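# Sort stickered items into matching-color containers with four arms

## Task

Put every item into the container whose color matches the color of the sticker on that item.

## Robot and tools

Setup. Four identical i2rt Big YAM arms (arm1, arm2, arm3, arm4) share the work. Each has six revolute joints, a two-finger gripper and a wrist camera (armN_cam_wrist). Four fixed room cameras are available too: cam_room_a1, cam_room_a2, cam_room_b1, cam_room_b2. Base (foot) positions in metres, scene frame: arm1 (-0.644, +1.377, +0.914), arm2 (-0.655, -0.555, +0.928), arm3 (+0.651, -1.332, +0.868), arm4 (+0.648, +0.477, +0.879). Each foot faces along its own +x. arm1 and arm4 face roughly +y, arm2 and arm3 roughly -y. Reach is about 1.0 m from the joint1 axis.

Frames. Everything uses one scene frame: origin on the floor, +z up, metres. Quaternions are written w,x,y,z. The reported hand is the point between the finger pads, about 1 cm short of the fingertips. The fingers point along the hand's +z axis and open and close along its y axis. hand_target is where the hand would be at the joint targets currently held; a loaded hand may sit short of it. Printed hand positions get less accurate at long reach.

move. Arguments: arm1, arm2, arm3, arm4 (each optional) and cameras. An arm not named keeps its previous command. Each arm's part may contain:
- joints: absolute targets keyed by name. joint1_rad -2.879..2.879 (turn about the foot, positive counter-clockwise from above); joint2_rad 0..3.141 (shoulder, 0 = upper arm back and level, increasing lifts it up then forward); joint3_rad 0..3.019 (elbow, 0 = folded); joint4_rad -1.692..1.57 (hand pitch, positive tips fingers up); joint5_rad -1.57..1.57 (hand sideways, positive to the arm's right); joint6_rad -2.094..2.094 (hand roll, positive clockwise viewed from behind). gripper_m 0..0.093 is the fingertip gap in metres, absolute.
- target: one list of 7 numbers [x, y, z, qw, qx, qy, qz], an absolute hand pose in the scene frame, metres. The hand moves along a straight line from its current hand_target toward it. With target, joints may only hold gripper_m.
- speed: top speed of that line, 0.002..0.5 m/s (default 0.25); only allowed with target. Rotation is capped at twice this value in rad/s.
cameras: list of camera names, "all", or [] for none. If omitted, a move with no action shows all, otherwise none. A call with no action returns the full state of every robot plus images and the scene number.

Motion behaviour. All motions in a call start together; all hand lines in one call finish together, paced by the slowest. A line lasts 0.5 to 10 s and an action at most 15 s. Each control step clamps the path point to within 100 mm and 20 degrees of the measured hand, then damped IK follows, favouring position. Expect errors of a centimetre or more, overshoot of speed when the arm is nearly straight, and wide swings for joint moves. Paths do not avoid objects or other arms. Out-of-range values are refused; unknown keys make the call invalid. After a refused call (or one interrupted by a stop), later move, wait and finished_scene calls in the same reply are skipped.

Results. The line move lists each arm given a motion with done or its worst status. joint_status and hand_status report: done; off_target (stopped short, may still push); time_out (each joint then holds a target near where it stood and keeps pushing; on_its_own lists those still moving; "held at" gives a target, not a reading); not_followed (a safety check withheld the targets, reported as "joint command not followed" or "pose unreachable"; the arm may keep trying until given new targets). Arms listed under "as last shown" were not commanded; their omitted lines repeat earlier values. Joint velocities are rad/s (gripper m/s); "within noise" means stationary. Joint torques (N m, arm joints only, positive toward larger angle) include gravity and friction; numbers 3 and 4 wrap at ±28. Tolerances for done: ±0.045, 0.14, 0.09, 0.055, 0.03, 0.035 rad and ±0.003 m for the gripper. The pictures line gives image order; images may lag the state slightly.

Gripping. Closed on nothing, gripper_m reads 0.000-0.003. Holding a rigid part at full force it reads up to 0.005 below the part's width (some grippers up to 0.002 above). Aim about 0.005 m under the first-contact reading for a firm hold, less deep for soft items. Open well above the reading to release. Force is about 50-64 N per pad.

wait: seconds 0..10, optional cameras; nothing new is commanded.
zoom_image: camera plus region [x0, y0, x1, y1] in pixels from the top-left, at most 504 by 504, on that camera's most recent image.
read_manual: section "licences" only; no motion.
finished_scene: scene = current scene number; irreversible. After ending the first scene, make no further calls in that reply.

Avoid. Knocking items off the work area or onto the floor ends the scene. Hard contact between arms, including one gripper closing on another's fingers, ends it too; the anti-collision check can react late and does not guard fingers, gripper housings or wrist cameras. Arms keep pushing against obstacles, which can be forceful and heats motors; MOTOR HOT appears at 85 °C and at 100 °C the arm goes limp for 30-60 s (OVER-TEMPERATURE FAULT, later limit_stop_at_motor_heat; resend targets). To relieve a stuck joint, command its reported position. Do not drop parts from height, release moving parts, or slam into fixed or heavy objects. Objects may occasionally be nudged by outside pushes. Everything must remain sorted when the scene is ended. Faster, smoother, lower-effort work is preferred.

Each tool is called after "Emit:" as name(argument=value, ...), one argument or row to a line, values as JSON.

## Session

Emit:
move(
)

Emit:
zoom_image(
  camera="cam_room_a1",
  region=[0, 100, 400, 480],
)

Emit:
zoom_image(
  camera="cam_room_b1",
  region=[180, 130, 460, 410],
)

Emit:
zoom_image(
  camera="cam_room_b2",
  region=[240, 140, 520, 420],
)

Scene clock: 0.00 s.
Joint torques (N m): no reading
Motor temperatures (°C): arm1=[21 23 25 23 21 21 21] | arm2=[23 24 24 22 22 20 23] | arm3=[24 23 23 23 24 23 23] | arm4=[22 21 21 22 24 21 24]
Heat: arm1: hottest joint3_rad 25 °C; arm2: hottest joint2_rad 24 °C; arm3: hottest joint1_rad 24 °C; arm4: hottest joint5_rad 24 °C.
Joint velocities: within noise
arm1.joint_positions: joint1_rad=-0.168 joint2_rad=+0.560 joint3_rad=+1.361 joint4_rad=-1.410 joint5_rad=+0.240 joint6_rad=+0.692 gripper_m=+0.09396
arm1.joint_status: not commanded
arm1.hand: x=-0.5739 y=+1.5732 z=+1.4376 quat_wxyz=(-0.303, +0.280, -0.837, -0.359) (m; scene frame)
arm1.hand_target: x=-0.5739 y=+1.5706 z=+1.4504 quat_wxyz=(-0.308, +0.276, -0.832, -0.370) (m; scene frame)
arm1.hand_status: not commanded
arm2.joint_positions: joint1_rad=+0.198 joint2_rad=+0.483 joint3_rad=+1.641 joint4_rad=-1.210 joint5_rad=-0.086 joint6_rad=-0.484 gripper_m=+0.09396
arm2.joint_status: not commanded
arm2.hand: x=-0.6060 y=-0.6654 z=+1.6315 quat_wxyz=(-0.468, -0.246, -0.683, +0.505) (m; scene frame)
arm2.hand_target: x=-0.6080 y=-0.6596 z=+1.6377 quat_wxyz=(-0.472, -0.243, -0.677, +0.510) (m; scene frame)
arm2.hand_status: not commanded
arm3.joint_positions: joint1_rad=+0.130 joint2_rad=+0.645 joint3_rad=+1.695 joint4_rad=-1.138 joint5_rad=+0.075 joint6_rad=+0.392 gripper_m=+0.09396
arm3.joint_status: not commanded
arm3.hand: x=+0.6384 y=-1.5186 z=+1.5920 quat_wxyz=(-0.552, -0.621, -0.389, +0.398) (m; scene frame)
arm3.hand_target: x=+0.6384 y=-1.5137 z=+1.6002 quat_wxyz=(-0.558, -0.615, -0.384, +0.402) (m; scene frame)
arm3.hand_status: not commanded
arm4.joint_positions: joint1_rad=+0.147 joint2_rad=+0.437 joint3_rad=+1.709 joint4_rad=-1.566 joint5_rad=+0.245 joint6_rad=+0.670 gripper_m=+0.09396
arm4.joint_status: not commanded
arm4.hand: x=+0.6821 y=+0.5397 z=+1.5256 quat_wxyz=(-0.292, +0.355, -0.719, -0.522) (m; scene frame)
arm4.hand_target: x=+0.6830 y=+0.5357 z=+1.5308 quat_wxyz=(-0.294, +0.352, -0.714, -0.529) (m; scene frame)
arm4.hand_status: not commanded
pictures: arm1_cam_wrist, arm2_cam_wrist, arm3_cam_wrist, arm4_cam_wrist, cam_room_a1, cam_room_a2, cam_room_b1, cam_room_b2
Images, in order (width x height): arm1_cam_wrist 672x504, arm2_cam_wrist 672x504, arm3_cam_wrist 672x504, arm4_cam_wrist 672x504, cam_room_a1 672x504, cam_room_a2 672x504, cam_room_b1 672x504, cam_room_b2 672x504.

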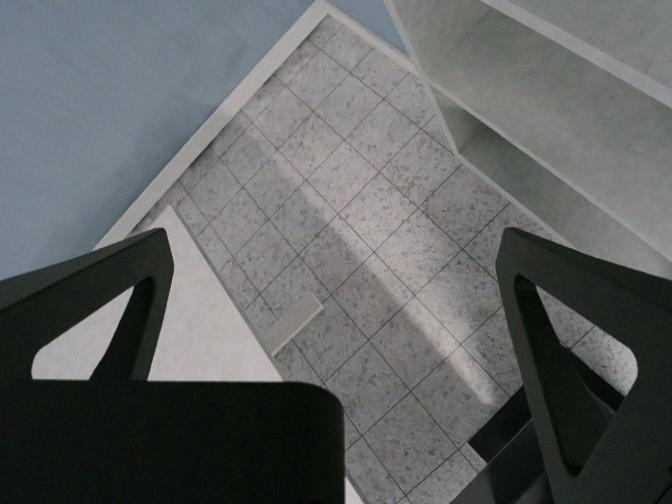

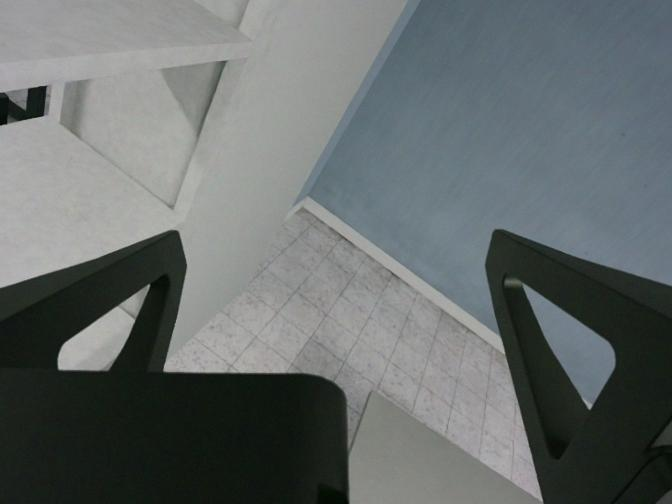

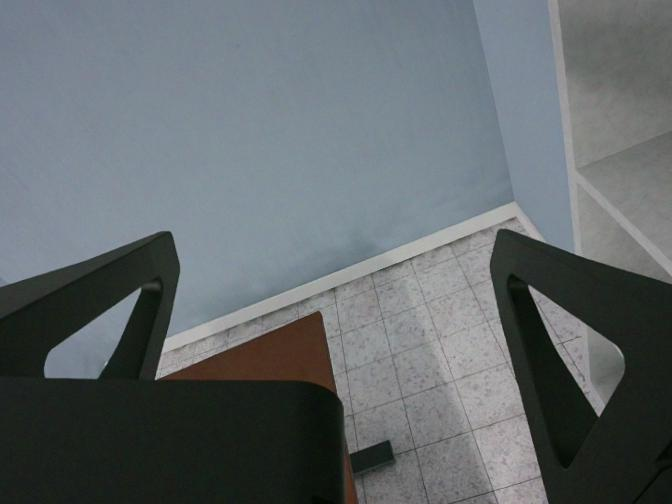

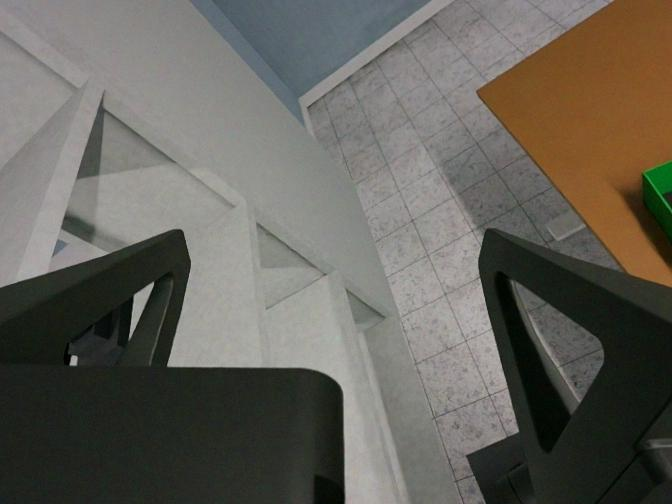

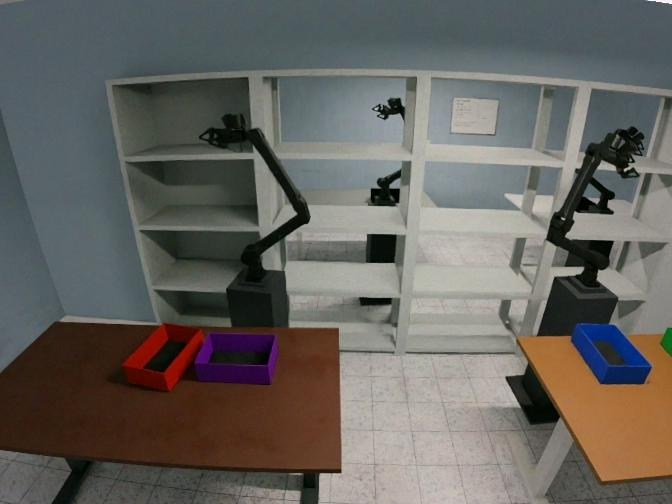

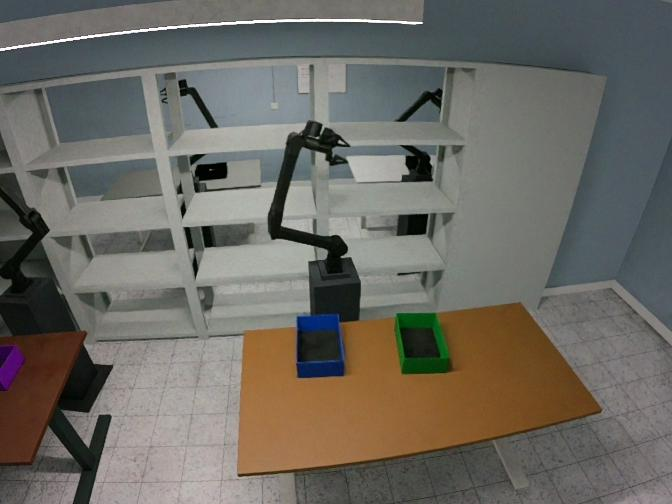

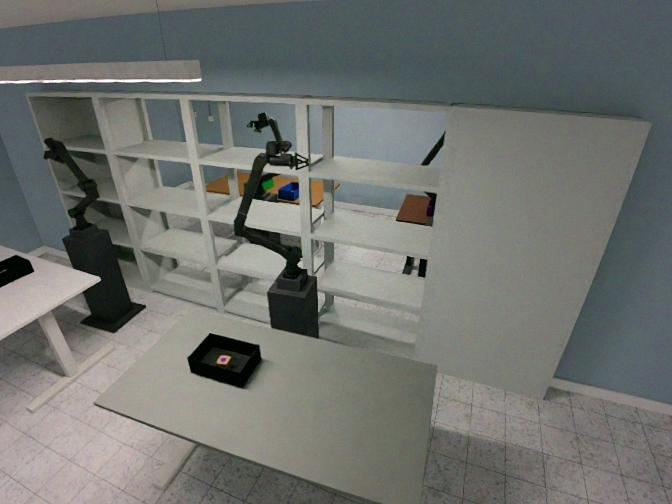

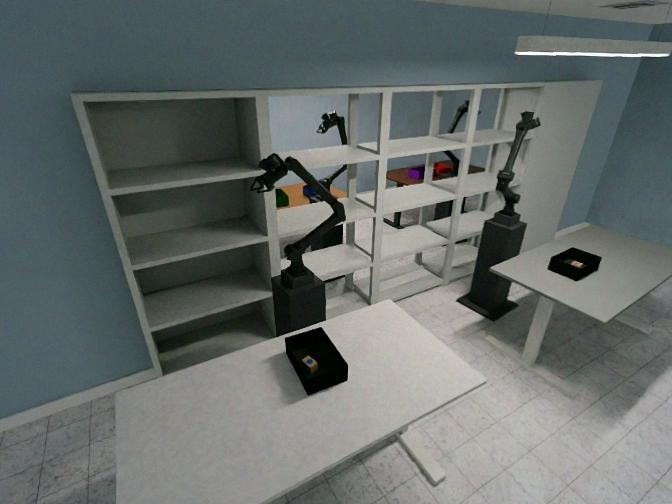

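Scaled by 1.260.

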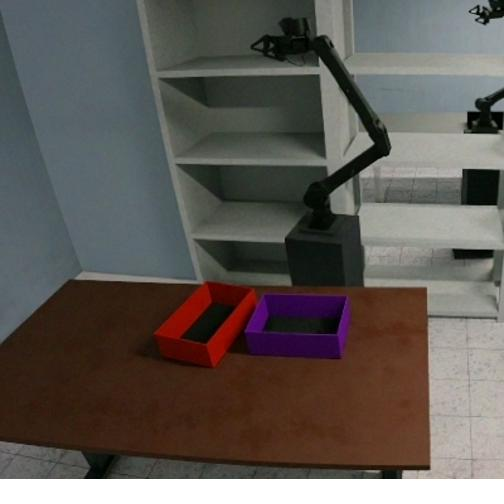

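Scaled by 1.800.

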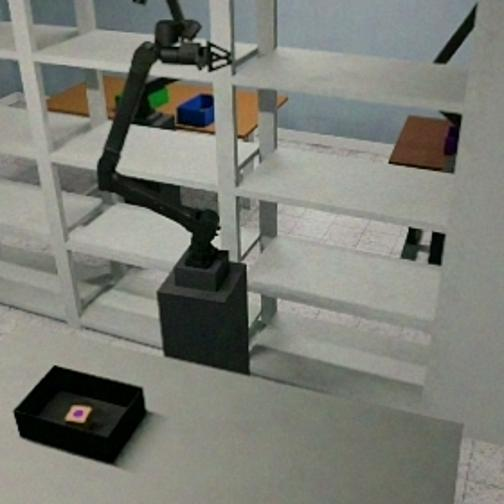

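Scaled by 1.800.

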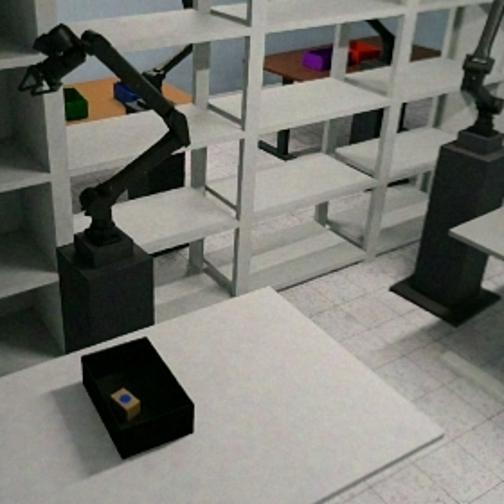

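Emit:
move(
  arm1={"joints":{"joint1_rad":1.45,"joint5_rad":0,"joint6_rad":0,"joint4_rad":-1.4}},
  arm2={"joints":{"joint1_rad":-1.6,"joint5_rad":0,"joint6_rad":0,"joint4_rad":-1.4}},
  arm3={"joints":{"joint1_rad":1.65,"joint5_rad":0,"joint6_rad":0,"joint4_rad":-1.4}},
  arm4={"joints":{"joint1_rad":-1.6,"joint5_rad":0,"joint6_rad":0,"joint4_rad":-1.4}},
)

Emit:
move(
  arm1={"target":[-1.05,1.38,1.25,0,1,0,0]},
  arm2={"target":[-1.05,-0.5,1.25,0,1,0,0]},
  arm3={"target":[1.05,-1.38,1.25,0,0,1,0]},
  arm4={"target":[1.05,0.48,1.25,0,0,1,0]},
  cameras=["arm1_cam_wrist","arm2_cam_wrist","arm3_cam_wrist","arm4_cam_wrist"],
)

Scene clock: 27.50 s.
Joint torques (N m): arm1=[-1.08 5.36 10.92 2.06 0 -0.1] | arm2=[0.38 5.25 7.3 1.94 0.03 0.22] | arm3=[2.08 3.84 7.34 1.55 0.01 -0.12] | arm4=[0.5 8.53 4.7 2.36 0.02 -0.1]
Motor temperatures (°C): arm1=[21 23 28 23 21 21 21] | arm2=[23 24 25 22 22 20 23] | arm3=[24 23 25 23 24 23 23] | arm4=[22 22 22 22 24 21 24]
Heat: arm1: hottest joint3_rad 28 °C; arm2: hottest joint3_rad 25 °C; arm3: hottest joint3_rad 25 °C; arm4: hottest joint5_rad 24 °C.
move: arm1 done; arm2 done; arm3 done; arm4 done
Joint velocities: within noise
arm1.joint_positions: joint1_rad=+1.443 joint2_rad=+0.560 joint3_rad=+1.361 joint4_rad=-1.410 joint5_rad=+0.000 joint6_rad=+0.008 gripper_m=+0.09400
arm1.joint_status: all done
arm1.hand: x=-0.8416 y=+1.3886 z=+1.4385 quat_wxyz=(-0.013, +0.883, -0.029, -0.469) (m; scene frame)
arm1.hand_target: x=-0.8397 y=+1.3870 z=+1.4524 quat_wxyz=(-0.013, +0.875, -0.022, -0.484) (m; scene frame)
arm1.hand_status: not commanded
arm2.joint_positions: joint1_rad=-1.595 joint2_rad=+0.483 joint3_rad=+1.641 joint4_rad=-1.385 joint5_rad=-0.001 joint6_rad=-0.015 gripper_m=+0.09398
arm2.joint_status: all done
arm2.hand: x=-0.7686 y=-0.5675 z=+1.5886 quat_wxyz=(-0.023, -0.782, -0.043, +0.622) (m; scene frame)
arm2.hand_target: x=-0.7624 y=-0.5662 z=+1.5902 quat_wxyz=(-0.026, -0.782, -0.035, +0.622) (m; scene frame)
arm2.hand_status: not commanded
arm3.joint_positions: joint1_rad=+1.638 joint2_rad=+0.645 joint3_rad=+1.695 joint4_rad=-1.393 joint5_rad=+0.001 joint6_rad=+0.007 gripper_m=+0.09398
arm3.joint_status: all done
arm3.hand: x=+0.8336 y=-1.3329 z=+1.5279 quat_wxyz=(-0.576, -0.021, -0.817, +0.019) (m; scene frame)
arm3.hand_target: x=+0.8293 y=-1.3304 z=+1.5330 quat_wxyz=(-0.580, -0.013, -0.814, +0.018) (m; scene frame)
arm3.hand_status: not commanded
arm4.joint_positions: joint1_rad=-1.598 joint2_rad=+0.437 joint3_rad=+1.709 joint4_rad=-1.420 joint5_rad=+0.001 joint6_rad=+0.014 gripper_m=+0.09398
arm4.joint_status: all done
arm4.hand: x=+0.7166 y=+0.4809 z=+1.5594 quat_wxyz=(-0.651, +0.006, -0.759, -0.012) (m; scene frame)
arm4.hand_target: x=+0.7124 y=+0.4809 z=+1.5688 quat_wxyz=(-0.664, +0.011, -0.748, -0.008) (m; scene frame)
arm4.hand_status: not commanded
pictures: none

Scene clock: 31.10 s.
Joint torques (N m): arm1=[-0.56 -8.53 16.09 -0.13 -0.04 -0.04] | arm2=[1.44 -12.16 14.56 0.13 0.12 0.21] | arm3=[1.14 -11.4 8.53 -0.01 0.12 -0.12] | arm4=[0.97 -11.28 11.02 -0.1 0.22 0.04]
Motor temperatures (°C): arm1=[21 23 29 23 21 21 21] | arm2=[23 24 25 22 22 20 23] | arm3=[24 23 25 23 24 23 23] | arm4=[22 22 22 22 24 21 24]
Heat: arm1: hottest joint3_rad 29 °C; arm2: hottest joint3_rad 25 °C; arm3: hottest joint3_rad 25 °C; arm4: hottest joint5_rad 24 °C.
move: arm1 off_target; arm2 off_target; arm3 off_target; arm4 off_target
Joint velocities: within noise
arm1.joint_positions: joint1_rad=+1.482 joint2_rad=+1.398 joint3_rad=+1.499 joint4_rad=-1.684 joint5_rad=+0.000 joint6_rad=+0.000 gripper_m=+0.09400
arm1.joint_status: not commanded
arm1.hand: x=-1.0394 y=+1.3848 z=+1.2263 quat_wxyz=(-0.001, +1.000, -0.010, -0.002) (m; scene frame)
arm1.hand_target: x=-1.0488 y=+1.3801 z=+1.2492 quat_wxyz=(+0.000, +1.000, +0.000, -0.026) (m; scene frame)
arm1.hand_status: off_target (0.026 m and 1.2 deg from the pose sent, 0.281 m and 56.1 deg at the start; a joint's target at an end of its range on 29 of 108 steps)
arm2.joint_positions: joint1_rad=-1.840 joint2_rad=+1.366 joint3_rad=+1.461 joint4_rad=-1.669 joint5_rad=-0.008 joint6_rad=-0.158 gripper_m=+0.09398
arm2.joint_status: not commanded
arm2.hand: x=-1.0421 y=-0.4979 z=+1.2312 quat_wxyz=(-0.002, -1.000, -0.003, -0.002) (m; scene frame)
arm2.hand_target: x=-1.0493 y=-0.5001 z=+1.2493 quat_wxyz=(+0.002, -1.000, +0.000, +0.015) (m; scene frame)
arm2.hand_status: off_target (0.020 m and 0.4 deg from the pose sent, 0.446 m and 77.2 deg at the start; a joint's target at an end of its range on 26 of 108 steps)
arm3.joint_positions: joint1_rad=+1.555 joint2_rad=+1.334 joint3_rad=+1.627 joint4_rad=-1.698 joint5_rad=-0.017 joint6_rad=-0.128 gripper_m=+0.09398
arm3.joint_status: not commanded
arm3.hand: x=+1.0528 y=-1.3793 z=+1.2489 quat_wxyz=(-0.084, -0.003, -0.996, +0.009) (m; scene frame)
arm3.hand_target: x=+1.0500 y=-1.3800 z=+1.2493 quat_wxyz=(-0.081, +0.000, -0.997, +0.011) (m; scene frame)
arm3.hand_status: off_target (0.003 m and 9.7 deg from the pose sent, 0.355 m and 70.5 deg at the start; a joint's target at an end of its range on 54 of 108 steps)
arm4.joint_positions: joint1_rad=-1.632 joint2_rad=+1.318 joint3_rad=+1.548 joint4_rad=-1.668 joint5_rad=-0.007 joint6_rad=+0.002 gripper_m=+0.09398
arm4.joint_status: not commanded
arm4.hand: x=+1.0471 y=+0.4776 z=+1.2326 quat_wxyz=(-0.064, -0.003, -0.998, -0.002) (m; scene frame)
arm4.hand_target: x=+1.0495 y=+0.4800 z=+1.2491 quat_wxyz=(-0.079, +0.000, -0.997, +0.000) (m; scene frame)
arm4.hand_status: off_target (0.018 m and 7.3 deg from the pose sent, 0.455 m and 81.2 deg at the start; a joint's target at an end of its range on 52 of 108 steps)
pictures: arm1_cam_wrist, arm2_cam_wrist, arm3_cam_wrist, arm4_cam_wrist
Images, in order (width x height): arm1_cam_wrist 672x504, arm2_cam_wrist 672x504, arm3_cam_wrist 672x504, arm4_cam_wrist 672x504.

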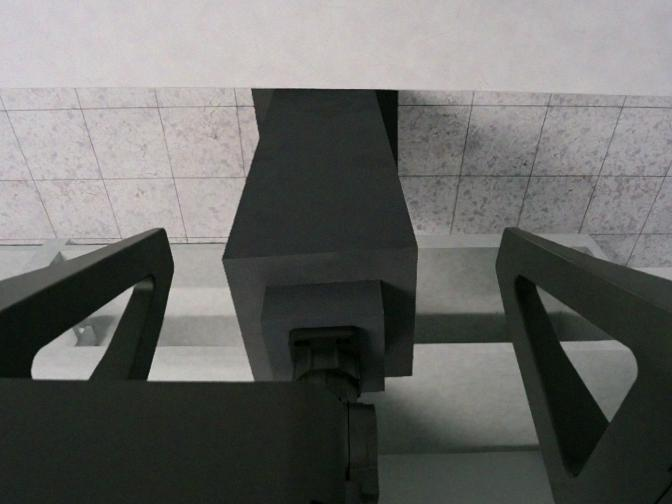

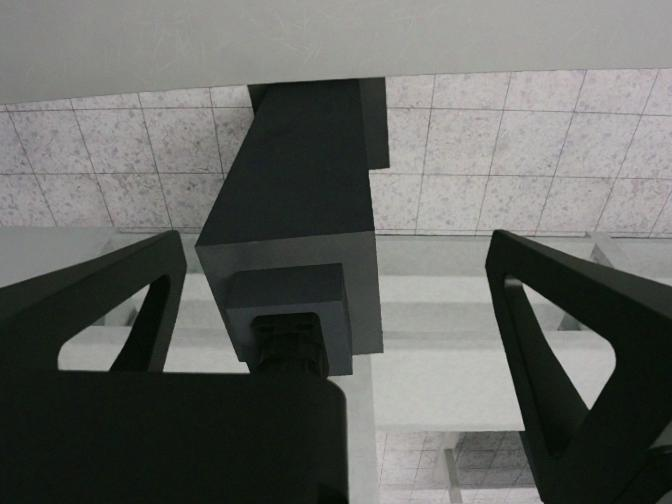

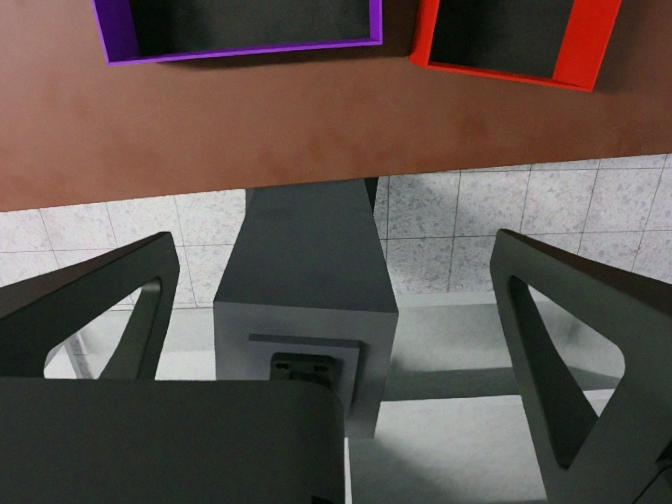

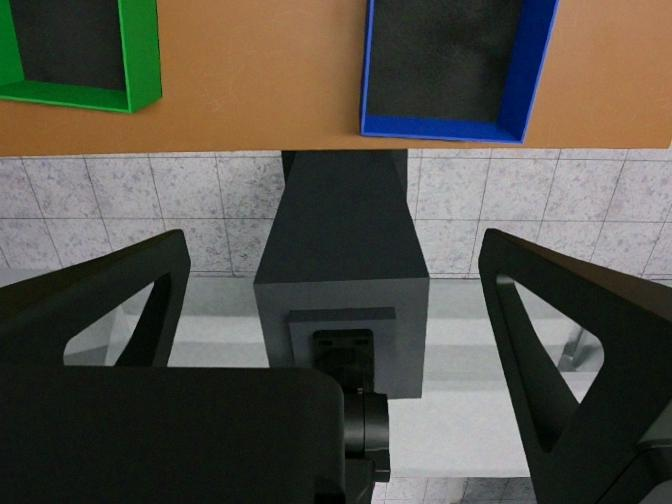

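Emit:
move(
  arm1={"target":[-1.1,1.38,1.25,0,0.976,0,-0.216]},
  arm2={"target":[-1.1,-0.5,1.25,0,0.976,0,-0.216]},
  arm3={"target":[1.1,-1.38,1.25,0.216,0,0.976,0]},
  arm4={"target":[1.1,0.48,1.25,0.216,0,0.976,0]},
  cameras=["arm1_cam_wrist","arm2_cam_wrist","arm3_cam_wrist","arm4_cam_wrist"],
)

Scene clock: 45.57 s.
Joint torques (N m): arm1=[-0.85 -8.82 11.25 1.78 -0.06 -0.04] | arm2=[0.79 -12.34 10.03 2.29 -0.25 0.22] | arm3=[0.44 -12.51 8.53 1.35 -0.12 -0.05] | arm4=[1.26 -12.04 8.62 1.21 0.2 0.1]
Motor temperatures (°C): arm1=[21 23 30 23 21 21 21] | arm2=[23 24 28 22 22 20 23] | arm3=[24 24 25 23 24 23 23] | arm4=[22 22 25 22 24 21 24]
Heat: arm1: hottest joint3_rad 30 °C; arm2: hottest joint3_rad 28 °C; arm3: hottest joint3_rad 25 °C; arm4: hottest joint3_rad 25 °C.
move: arm1 off_target; arm2 done; arm3 done; arm4 done
Joint velocities: within noise
arm1.joint_positions: joint1_rad=+1.482 joint2_rad=+1.305 joint3_rad=+1.397 joint4_rad=-1.279 joint5_rad=-0.004 joint6_rad=+0.000 gripper_m=+0.09400
arm1.joint_status: not commanded
arm1.hand: x=-1.0996 y=+1.3853 z=+1.2402 quat_wxyz=(-0.001, +0.980, -0.009, -0.198) (m; scene frame)
arm1.hand_target: x=-1.0998 y=+1.3801 z=+1.2500 quat_wxyz=(+0.000, +0.976, +0.000, -0.216) (m; scene frame)
arm1.hand_status: off_target (0.011 m and 2.3 deg from the pose sent, 0.065 m and 24.8 deg at the start)
arm2.joint_positions: joint1_rad=-1.840 joint2_rad=+1.255 joint3_rad=+1.352 joint4_rad=-1.253 joint5_rad=-0.063 joint6_rad=-0.151 gripper_m=+0.09398
arm2.joint_status: not commanded
arm2.hand: x=-1.1009 y=-0.4988 z=+1.2495 quat_wxyz=(+0.002, -0.978, -0.006, +0.207) (m; scene frame)
arm2.hand_target: x=-1.0999 y=-0.5000 z=+1.2500 quat_wxyz=(+0.000, -0.976, +0.000, +0.216) (m; scene frame)
arm2.hand_status: done (0.002 m and 1.3 deg from the pose sent, 0.061 m and 25.1 deg at the start)
arm3.joint_positions: joint1_rad=+1.555 joint2_rad=+1.296 joint3_rad=+1.537 joint4_rad=-1.403 joint5_rad=-0.071 joint6_rad=-0.128 gripper_m=+0.09398
arm3.joint_status: not commanded
arm3.hand: x=+1.1015 y=-1.3766 z=+1.2459 quat_wxyz=(-0.206, +0.004, -0.979, -0.001) (m; scene frame)
arm3.hand_target: x=+1.0999 y=-1.3800 z=+1.2500 quat_wxyz=(-0.216, +0.000, -0.976, +0.000) (m; scene frame)
arm3.hand_status: done (0.006 m and 1.3 deg from the pose sent, 0.047 m and 15.4 deg at the start)
arm4.joint_positions: joint1_rad=-1.632 joint2_rad=+1.281 joint3_rad=+1.490 joint4_rad=-1.372 joint5_rad=-0.006 joint6_rad=+0.002 gripper_m=+0.09398
arm4.joint_status: not commanded
arm4.hand: x=+1.1004 y=+0.4772 z=+1.2411 quat_wxyz=(-0.200, -0.002, -0.980, -0.001) (m; scene frame)
arm4.hand_target: x=+1.0999 y=+0.4800 z=+1.2500 quat_wxyz=(-0.216, +0.000, -0.976, +0.000) (m; scene frame)
arm4.hand_status: done (0.009 m and 1.9 deg from the pose sent, 0.056 m and 17.7 deg at the start)
pictures: arm1_cam_wrist, arm2_cam_wrist, arm3_cam_wrist, arm4_cam_wrist
Images, in order (width x height): arm1_cam_wrist 672x504, arm2_cam_wrist 672x504, arm3_cam_wrist 672x504, arm4_cam_wrist 672x504.

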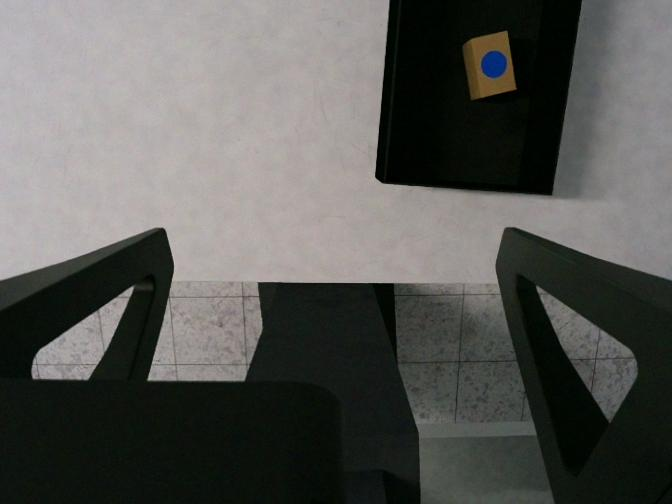

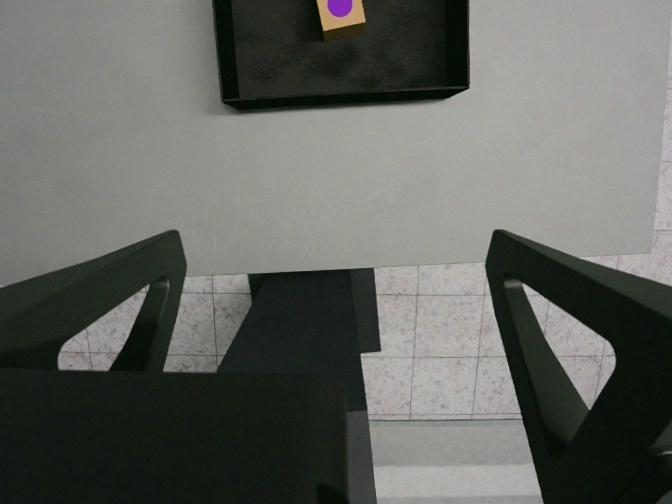

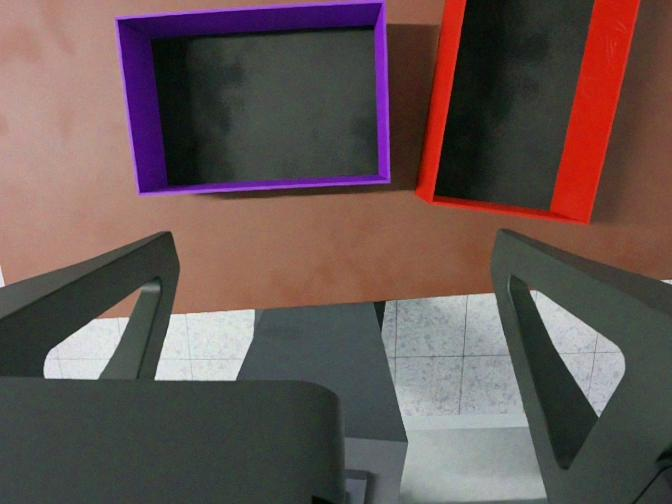

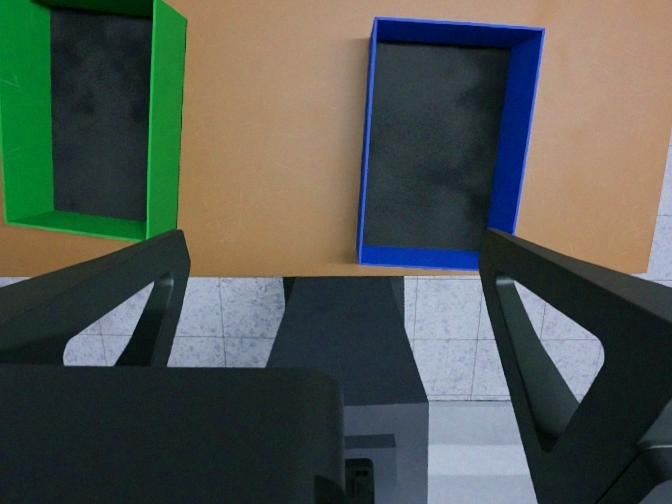

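Emit:
move(
  arm1={"target":[-1.32,1.58,0.97,0,0.995,0.1,0]},
  arm2={"target":[-1.39,-0.494,0.97,0,0.995,0.1,0]},
  cameras=["arm1_cam_wrist","arm2_cam_wrist"],
)

Scene clock: 56.63 s.
Joint torques (N m): arm1=[-1.96 -20.84 15.45 0.02 0.02 -0.05] | arm2=[1.32 -25.47 15.08 0.14 0.11 -0.09] | arm3=[0.5 -12.63 8.5 1.4 -0.12 -0.05] | arm4=[1.67 -12.28 8.72 1.25 0.22 0.06]
Motor temperatures (°C): arm1=[21 24 30 23 21 21 21] | arm2=[23 24 29 22 22 20 23] | arm3=[24 24 26 23 24 23 23] | arm4=[22 22 26 22 24 21 24]
Heat: arm1: hottest joint3_rad 30 °C; arm2: hottest joint3_rad 29 °C; arm3: hottest joint3_rad 26 °C; arm4: hottest joint3_rad 26 °C.
move: arm1 off_target; arm2 off_target
Joint velocities: within noise
arm1.joint_positions: joint1_rad=+1.216 joint2_rad=+2.335 joint3_rad=+2.107 joint4_rad=-1.406 joint5_rad=+0.001 joint6_rad=-0.482 gripper_m=+0.09400
arm1.joint_status: not commanded
arm1.hand: x=-1.3044 y=+1.5721 z=+0.9479 quat_wxyz=(+0.009, +0.995, +0.098, +0.022) (m; scene frame)
arm1.hand_target: x=-1.3188 y=+1.5797 z=+0.9703 quat_wxyz=(+0.000, +0.995, +0.100, +0.000) (m; scene frame)
arm1.hand_status: off_target (0.028 m and 2.7 deg from the pose sent, 0.399 m and 26.1 deg at the start)
arm2.joint_positions: joint1_rad=-1.780 joint2_rad=+2.416 joint3_rad=+2.303 joint4_rad=-1.472 joint5_rad=-0.007 joint6_rad=-0.269 gripper_m=+0.09398
arm2.joint_status: not commanded
arm2.hand: x=-1.3783 y=-0.4897 z=+0.9667 quat_wxyz=(-0.003, -0.996, -0.088, -0.008) (m; scene frame)
arm2.hand_target: x=-1.3893 y=-0.4942 z=+0.9702 quat_wxyz=(+0.000, -0.995, -0.100, +0.001) (m; scene frame)
arm2.hand_status: off_target (0.013 m and 1.7 deg from the pose sent, 0.402 m and 26.2 deg at the start)
arm3, arm4: as last shown
pictures: arm1_cam_wrist, arm2_cam_wrist
Images, in order (width x height): arm1_cam_wrist 672x504, arm2_cam_wrist 672x504.

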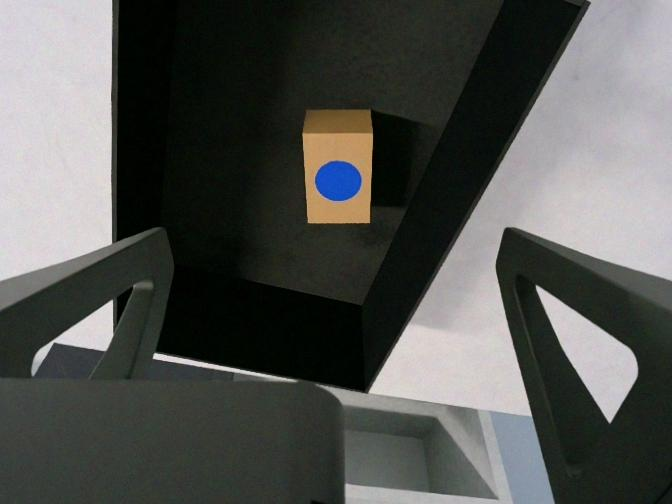

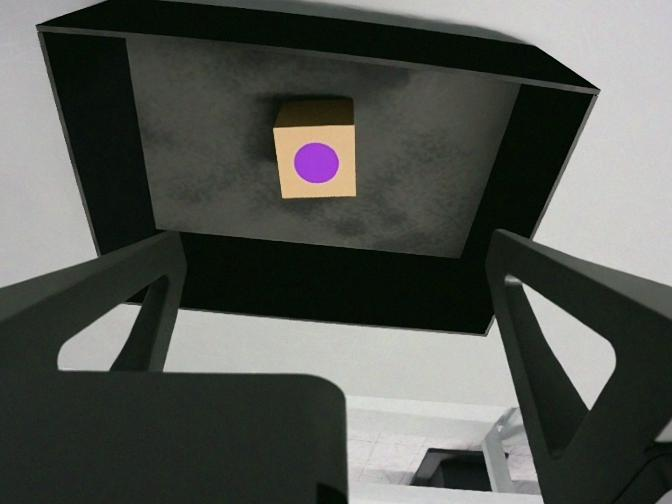

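Emit:
move(
  arm1={"target":[-1.32,1.580,0.90,0,0.995,0.1,0],"joints":{"gripper_m":0.054}},
  arm2={"target":[-1.388,-0.504,0.89,0,0.995,0.1,0],"joints":{"gripper_m":0.065}},
  cameras=["arm1_cam_wrist","arm2_cam_wrist"],
)

Scene clock: 75.43 s.
Joint torques (N m): arm1=[-2.26 -20.95 10.5 0.98 0 -0.07] | arm2=[1.26 -25.58 10.24 1.24 0.1 0.05] | arm3=[0.56 -12.51 8.54 1.37 -0.11 -0.05] | arm4=[1.44 -12.57 8.76 1.29 0.25 0.05]
Motor temperatures (°C): arm1=[21 26 33 23 21 21 21] | arm2=[23 26 32 22 22 20 23] | arm3=[24 24 26 23 24 23 23] | arm4=[22 22 27 22 24 21 24]
Heat: arm1: hottest joint3_rad 33 °C; arm2: hottest joint3_rad 32 °C; arm3: hottest joint3_rad 26 °C; arm4: hottest joint3_rad 27 °C.
move: arm1 done; arm2 off_target
Joint velocities: within noise
arm1.joint_positions: joint1_rad=+1.216 joint2_rad=+2.389 joint3_rad=+2.080 joint4_rad=-1.292 joint5_rad=+0.001 joint6_rad=-0.482 gripper_m=+0.05406
arm1.joint_status: all done
arm1.hand: x=-1.3166 y=+1.5755 z=+0.9006 quat_wxyz=(+0.003, +0.995, +0.098, +0.006) (m; scene frame)
arm1.hand_target: x=-1.3200 y=+1.5800 z=+0.9000 quat_wxyz=(+0.000, +0.995, +0.100, +0.000) (m; scene frame)
arm1.hand_status: done (0.006 m and 0.8 deg from the pose sent, 0.051 m and 2.7 deg at the start)
arm2.joint_positions: joint1_rad=-1.765 joint2_rad=+2.462 joint3_rad=+2.237 joint4_rad=-1.330 joint5_rad=-0.007 joint6_rad=-0.269 gripper_m=+0.06510
arm2.joint_status: all done
arm2.hand: x=-1.3881 y=-0.4992 z=+0.9093 quat_wxyz=(-0.001, -0.995, -0.096, +0.007) (m; scene frame)
arm2.hand_target: x=-1.3874 y=-0.5039 z=+0.8902 quat_wxyz=(+0.000, -0.995, -0.100, +0.000) (m; scene frame)
arm2.hand_status: off_target (0.020 m and 1.0 deg from the pose sent, 0.079 m and 1.7 deg at the start)
arm3, arm4: as last shown
pictures: arm1_cam_wrist, arm2_cam_wrist
Images, in order (width x height): arm1_cam_wrist 672x504, arm2_cam_wrist 672x504.

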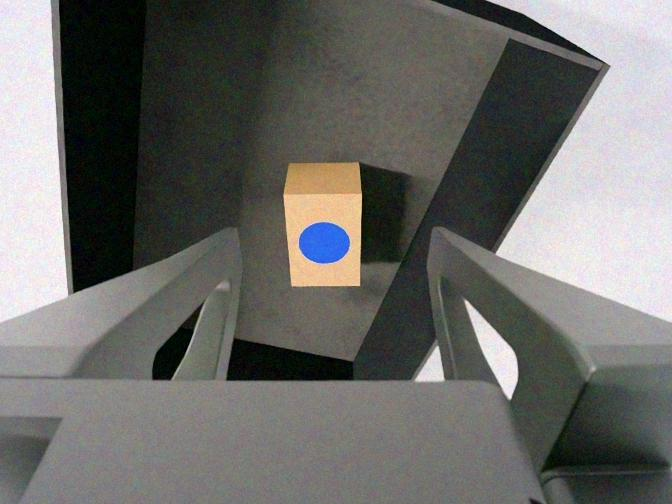

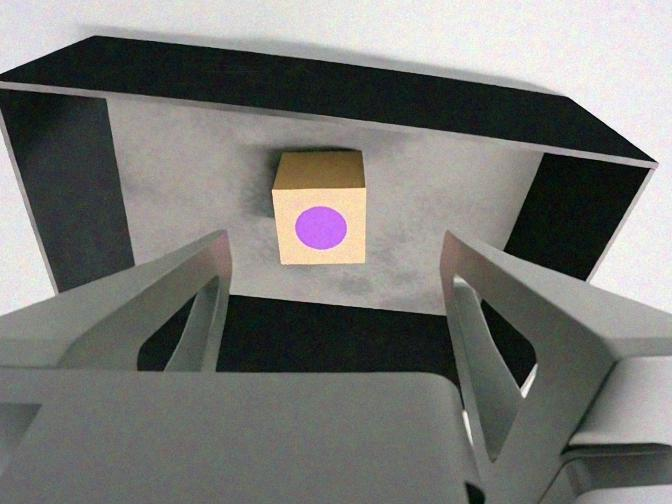

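Emit:
move(
  arm1={"target":[-1.216,1.588,0.84,0,0.995,0.1,0],"joints":{"gripper_m":0.065}},
  arm2={"target":[-1.290,-0.496,0.84,0,0.995,0.1,0],"joints":{"gripper_m":0.07}},
  cameras=["arm1_cam_wrist","arm2_cam_wrist"],
)

Scene clock: 98.47 s.
Joint torques (N m): arm1=[-1.61 -19.55 8.91 0.72 -0.03 -0.05] | arm2=[-0.03 -25.52 8.23 1.18 0.09 -0.08] | arm3=[0.56 -12.51 8.51 1.4 -0.12 -0.05] | arm4=[1.61 -12.51 8.79 1.24 0.22 0.05]
Motor temperatures (°C): arm1=[21 26 33 23 21 21 21] | arm2=[23 28 30 22 22 20 23] | arm3=[24 24 27 23 24 23 23] | arm4=[22 23 28 22 24 21 24]
Heat: arm1: hottest joint3_rad 33 °C; arm2: hottest joint3_rad 30 °C; arm3: hottest joint3_rad 27 °C; arm4: hottest joint3_rad 28 °C.
move: arm1 off_target; arm2 done
Joint velocities: within noise
arm1.joint_positions: joint1_rad=+1.148 joint2_rad=+2.243 joint3_rad=+1.576 joint4_rad=-0.963 joint5_rad=+0.003 joint6_rad=-0.543 gripper_m=+0.06493
arm1.joint_status: all done
arm1.hand: x=-1.2041 y=+1.5854 z=+0.8242 quat_wxyz=(+0.009, +0.995, +0.094, +0.020) (m; scene frame)
arm1.hand_target: x=-1.2157 y=+1.5879 z=+0.8401 quat_wxyz=(+0.000, +0.995, +0.100, +0.000) (m; scene frame)
arm1.hand_status: off_target (0.020 m and 2.6 deg from the pose sent, 0.118 m and 0.8 deg at the start)
arm2.joint_positions: joint1_rad=-1.772 joint2_rad=+2.292 joint3_rad=+1.696 joint4_rad=-0.993 joint5_rad=-0.006 joint6_rad=-0.278 gripper_m=+0.06990
arm2.joint_status: all done
arm2.hand: x=-1.2871 y=-0.5025 z=+0.8349 quat_wxyz=(-0.003, -0.995, -0.097, -0.009) (m; scene frame)
arm2.hand_target: x=-1.2900 y=-0.4959 z=+0.8401 quat_wxyz=(+0.000, -0.995, -0.100, +0.000) (m; scene frame)
arm2.hand_status: done (0.009 m and 1.2 deg from the pose sent, 0.120 m and 1.0 deg at the start)
arm3, arm4: as last shown
pictures: arm1_cam_wrist, arm2_cam_wrist
Images, in order (width x height): arm1_cam_wrist 672x504, arm2_cam_wrist 672x504.

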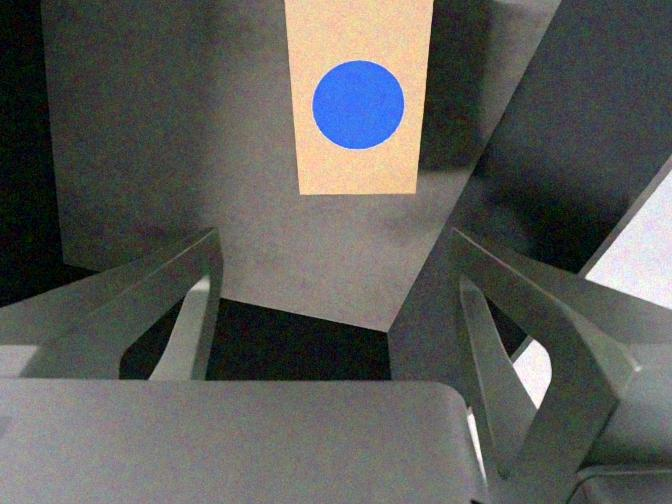

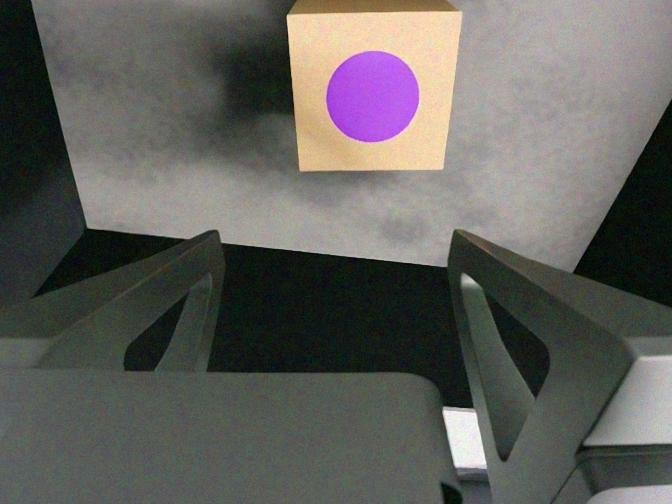

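Emit:
move(
  arm1={"target":[-1.242,1.590,0.815,0,0.995,0.1,0],"joints":{"gripper_m":0.07}},
  arm2={"target":[-1.324,-0.494,0.815,0,0.995,0.1,0],"joints":{"gripper_m":0.075}},
  cameras=["arm1_cam_wrist","arm2_cam_wrist"],
)

Scene clock: 109.73 s.
Joint torques (N m): arm1=[-0.62 -17.38 12.59 0.55 -0.05 0.04] | arm2=[0.15 -22.59 12.92 0.14 0.08 -0.08] | arm3=[0.62 -12.4 8.55 1.37 -0.11 -0.04] | arm4=[1.08 -12.69 8.75 1.18 0.26 0.06]
Motor temperatures (°C): arm1=[21 27 32 23 21 21 21] | arm2=[23 28 30 22 22 20 23] | arm3=[24 24 27 23 24 23 23] | arm4=[22 23 28 22 24 21 24]
Heat: arm1: hottest joint3_rad 32 °C; arm2: hottest joint3_rad 30 °C; arm3: hottest joint3_rad 27 °C; arm4: hottest joint3_rad 28 °C.
move: arm1 off_target; arm2 off_target
Joint velocities: within noise
arm1.joint_positions: joint1_rad=+1.151 joint2_rad=+2.300 joint3_rad=+1.635 joint4_rad=-0.963 joint5_rad=+0.003 joint6_rad=-0.543 gripper_m=+0.06994
arm1.joint_status: all done
arm1.hand: x=-1.2187 y=+1.5885 z=+0.8076 quat_wxyz=(+0.009, +0.995, +0.096, +0.019) (m; scene frame)
arm1.hand_target: x=-1.2412 y=+1.5895 z=+0.8156 quat_wxyz=(+0.000, +0.995, +0.100, +0.000) (m; scene frame)
arm1.hand_status: off_target (0.024 m and 2.5 deg from the pose sent, 0.039 m and 2.6 deg at the start)
arm2.joint_positions: joint1_rad=-1.772 joint2_rad=+2.364 joint3_rad=+1.791 joint4_rad=-1.000 joint5_rad=-0.006 joint6_rad=-0.278 gripper_m=+0.07490
arm2.joint_status: all done
arm2.hand: x=-1.3124 y=-0.5003 z=+0.8196 quat_wxyz=(-0.002, -0.995, -0.097, -0.002) (m; scene frame)
arm2.hand_target: x=-1.3234 y=-0.4940 z=+0.8153 quat_wxyz=(+0.000, -0.995, -0.100, +0.001) (m; scene frame)
arm2.hand_status: off_target (0.014 m and 0.5 deg from the pose sent, 0.043 m and 1.2 deg at the start)
arm3, arm4: as last shown
pictures: arm1_cam_wrist, arm2_cam_wrist
Images, in order (width x height): arm1_cam_wrist 672x504, arm2_cam_wrist 672x504.

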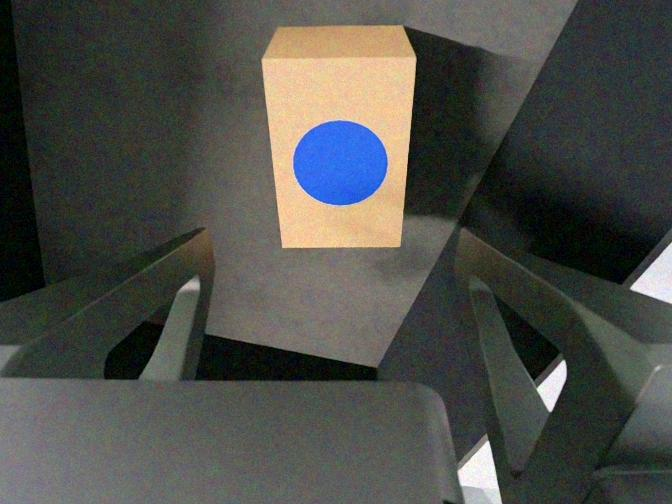

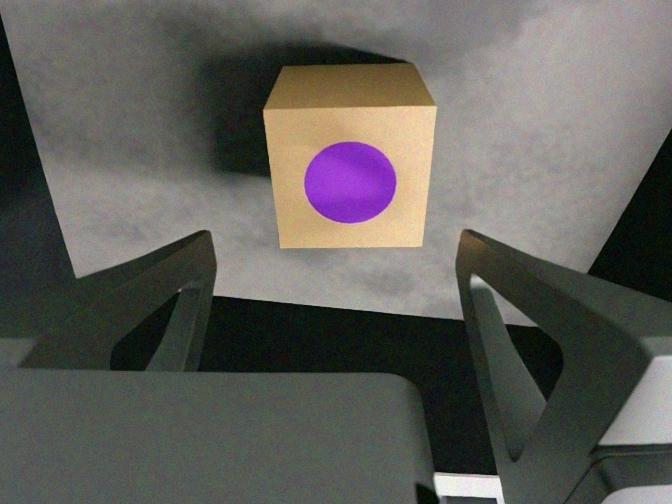

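Emit:
move(
  arm1={"target":[-1.258,1.590,0.765,0,0.995,0.1,0],"speed":0.12},
  arm2={"target":[-1.332,-0.494,0.757,0,0.995,0.1,0],"speed":0.12},
  cameras=["arm1_cam_wrist","arm2_cam_wrist"],
)

Scene clock: 122.20 s.
Joint torques (N m): arm1=[-1.2 -19.43 12.1 0.69 -0.06 0.09] | arm2=[0.26 -23.77 12.25 1.1 0.09 -0.05] | arm3=[0.56 -12.45 8.51 1.43 -0.12 -0.05] | arm4=[1.2 -12.28 8.81 1.25 0.21 0.08]
Motor temperatures (°C): arm1=[21 26 32 23 21 21 21] | arm2=[23 28 32 22 22 20 23] | arm3=[24 24 27 23 24 23 23] | arm4=[22 23 28 22 24 21 24]
Heat: arm1: hottest joint3_rad 32 °C; arm2: hottest joint3_rad 32 °C; arm3: hottest joint3_rad 27 °C; arm4: hottest joint3_rad 28 °C.
move: arm1 off_target; arm2 off_target
Joint velocities: within noise
arm1.joint_positions: joint1_rad=+1.160 joint2_rad=+2.421 joint3_rad=+1.704 joint4_rad=-0.924 joint5_rad=+0.003 joint6_rad=-0.542 gripper_m=+0.06994
arm1.joint_status: not commanded
arm1.hand: x=-1.2314 y=+1.5872 z=+0.7545 quat_wxyz=(+0.011, +0.995, +0.100, +0.025) (m; scene frame)
arm1.hand_target: x=-1.2569 y=+1.5894 z=+0.7658 quat_wxyz=(+0.000, +0.995, +0.100, +0.000) (m; scene frame)
arm1.hand_status: off_target (0.029 m and 3.1 deg from the pose sent, 0.058 m and 2.5 deg at the start)
arm2.joint_positions: joint1_rad=-1.772 joint2_rad=+2.485 joint3_rad=+1.844 joint4_rad=-0.963 joint5_rad=-0.006 joint6_rad=-0.278 gripper_m=+0.07490
arm2.joint_status: not commanded
arm2.hand: x=-1.3136 y=-0.5000 z=+0.7587 quat_wxyz=(-0.004, -0.995, -0.097, -0.017) (m; scene frame)
arm2.hand_target: x=-1.3311 y=-0.4940 z=+0.7577 quat_wxyz=(+0.000, -0.995, -0.100, +0.000) (m; scene frame)
arm2.hand_status: off_target (0.019 m and 2.0 deg from the pose sent, 0.066 m and 0.5 deg at the start)
arm3, arm4: as last shown
pictures: arm1_cam_wrist, arm2_cam_wrist
Images, in order (width x height): arm1_cam_wrist 672x504, arm2_cam_wrist 672x504.

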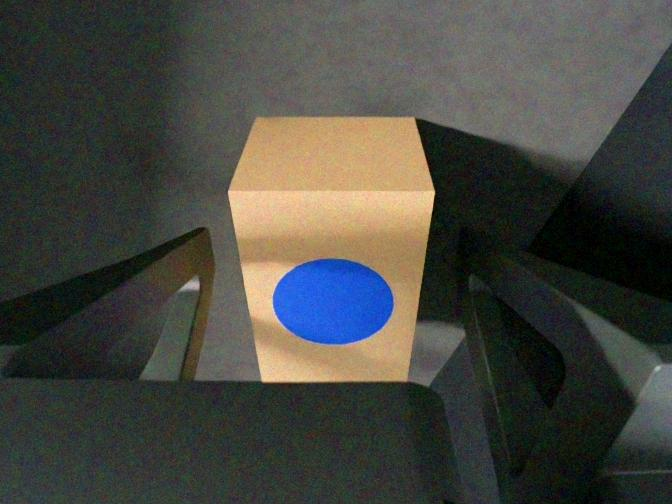

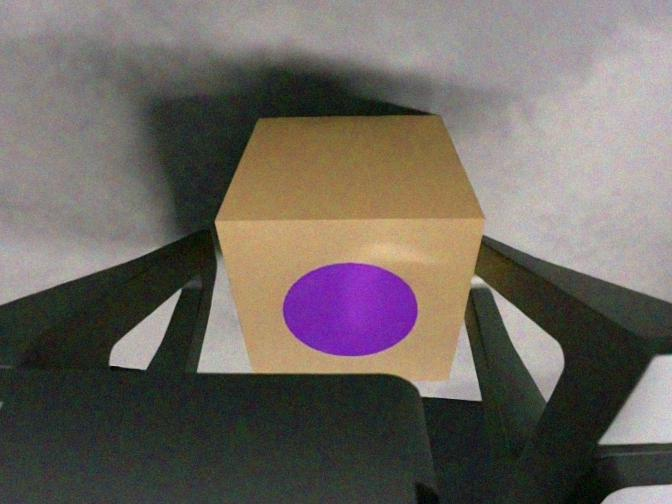

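Emit:
move(
  arm1={"target":[-1.261,1.590,0.755,0,0.995,0.1,0],"speed":0.12},
  arm2={"target":[-1.334,-0.491,0.748,0,0.995,0.1,0],"speed":0.12},
)

Emit:
move(
  arm1={"joints":{"gripper_m":0.025}},
  arm2={"joints":{"gripper_m":0.03}},
  cameras=["arm1_cam_wrist","arm2_cam_wrist"],
)

Scene clock: 131.30 s.
Joint torques (N m): arm1=[-0.67 -18.32 12.12 0.81 -0.06 0.11] | arm2=[-0.03 -22.89 12.45 1.16 0.09 -0.08] | arm3=[0.32 -12.57 8.54 1.42 -0.12 -0.05] | arm4=[1.03 -12.69 8.65 1.11 0.2 0.03]
Motor temperatures (°C): arm1=[21 27 32 23 21 21 21] | arm2=[23 29 31 22 22 20 23] | arm3=[24 24 27 23 24 23 23] | arm4=[22 23 29 22 24 21 24]
Heat: arm1: hottest joint3_rad 32 °C; arm2: hottest joint3_rad 31 °C; arm3: hottest joint3_rad 27 °C; arm4: hottest joint3_rad 29 °C.
move: arm1 off_target; arm2 off_target
Joint velocities: within noise
arm1.joint_positions: joint1_rad=+1.160 joint2_rad=+2.431 joint3_rad=+1.720 joint4_rad=-0.916 joint5_rad=+0.003 joint6_rad=-0.540 gripper_m=+0.06994
arm1.joint_status: not commanded
arm1.hand: x=-1.2381 y=+1.5896 z=+0.7530 quat_wxyz=(+0.008, +0.995, +0.099, +0.019) (m; scene frame)
arm1.hand_target: x=-1.2601 y=+1.5895 z=+0.7557 quat_wxyz=(+0.000, +0.995, +0.100, +0.000) (m; scene frame)
arm1.hand_status: off_target (0.023 m and 2.3 deg from the pose sent, 0.030 m and 3.1 deg at the start)
arm2.joint_positions: joint1_rad=-1.772 joint2_rad=+2.491 joint3_rad=+1.857 joint4_rad=-0.957 joint5_rad=-0.006 joint6_rad=-0.279 gripper_m=+0.07490
arm2.joint_status: not commanded
arm2.hand: x=-1.3194 y=-0.4990 z=+0.7588 quat_wxyz=(-0.003, -0.995, -0.097, -0.011) (m; scene frame)
arm2.hand_target: x=-1.3330 y=-0.4911 z=+0.7486 quat_wxyz=(+0.000, -0.995, -0.100, +0.000) (m; scene frame)
arm2.hand_status: off_target (0.020 m and 1.3 deg from the pose sent, 0.025 m and 2.0 deg at the start)
arm3, arm4: as last shown
pictures: none

Scene clock: 131.90 s.
Joint torques (N m): arm1=[-1.14 -18.2 12.19 0.92 -0.1 0.12] | arm2=[-0.03 -22.77 12.25 1.13 0.04 -0.08] | arm3=[0.44 -12.63 8.55 1.37 -0.12 -0.05] | arm4=[1.38 -12.57 8.62 1.26 0.22 0.07]
Motor temperatures (°C): arm1=[21 27 32 23 21 21 21] | arm2=[23 29 31 22 22 20 23] | arm3=[24 24 27 23 24 23 23] | arm4=[22 23 29 22 24 21 24]
Heat: arm1: hottest joint3_rad 32 °C; arm2: hottest joint3_rad 31 °C; arm3: hottest joint3_rad 27 °C; arm4: hottest joint3_rad 29 °C.
move: arm1 off_target; arm2 off_target
Joint velocities: within noise
arm1.joint_positions: joint1_rad=+1.160 joint2_rad=+2.431 joint3_rad=+1.720 joint4_rad=-0.916 joint5_rad=+0.003 joint6_rad=-0.540 gripper_m=+0.04386
arm1.joint_status: gripper_m off_target (ended at +0.04389, target +0.02500)
arm1.hand: x=-1.2381 y=+1.5896 z=+0.7530 quat_wxyz=(+0.008, +0.995, +0.099, +0.019) (m; scene frame)
arm1.hand_target: x=-1.2601 y=+1.5897 z=+0.7557 quat_wxyz=(+0.000, +0.995, +0.100, +0.000) (m; scene frame)
arm1.hand_status: not commanded
arm2.joint_positions: joint1_rad=-1.772 joint2_rad=+2.492 joint3_rad=+1.859 joint4_rad=-0.957 joint5_rad=-0.005 joint6_rad=-0.280 gripper_m=+0.05283
arm2.joint_status: gripper_m off_target (ended at +0.05286, target +0.03000)
arm2.hand: x=-1.3200 y=-0.4989 z=+0.7587 quat_wxyz=(-0.003, -0.995, -0.097, -0.010) (m; scene frame)
arm2.hand_target: x=-1.3328 y=-0.4911 z=+0.7484 quat_wxyz=(+0.000, -0.995, -0.100, +0.000) (m; scene frame)
arm2.hand_status: not commanded
arm3, arm4: as last shown
pictures: arm1_cam_wrist, arm2_cam_wrist
Images, in order (width x height): arm1_cam_wrist 672x504, arm2_cam_wrist 672x504.

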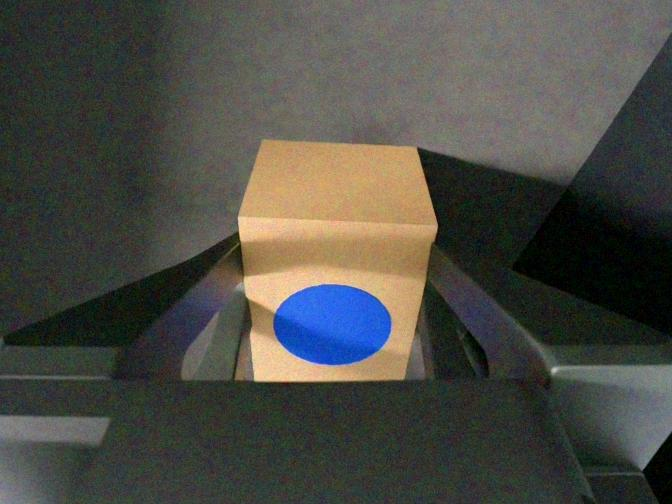

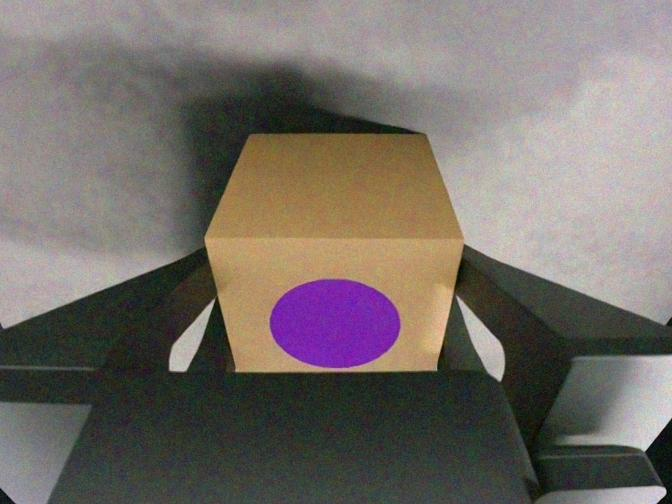

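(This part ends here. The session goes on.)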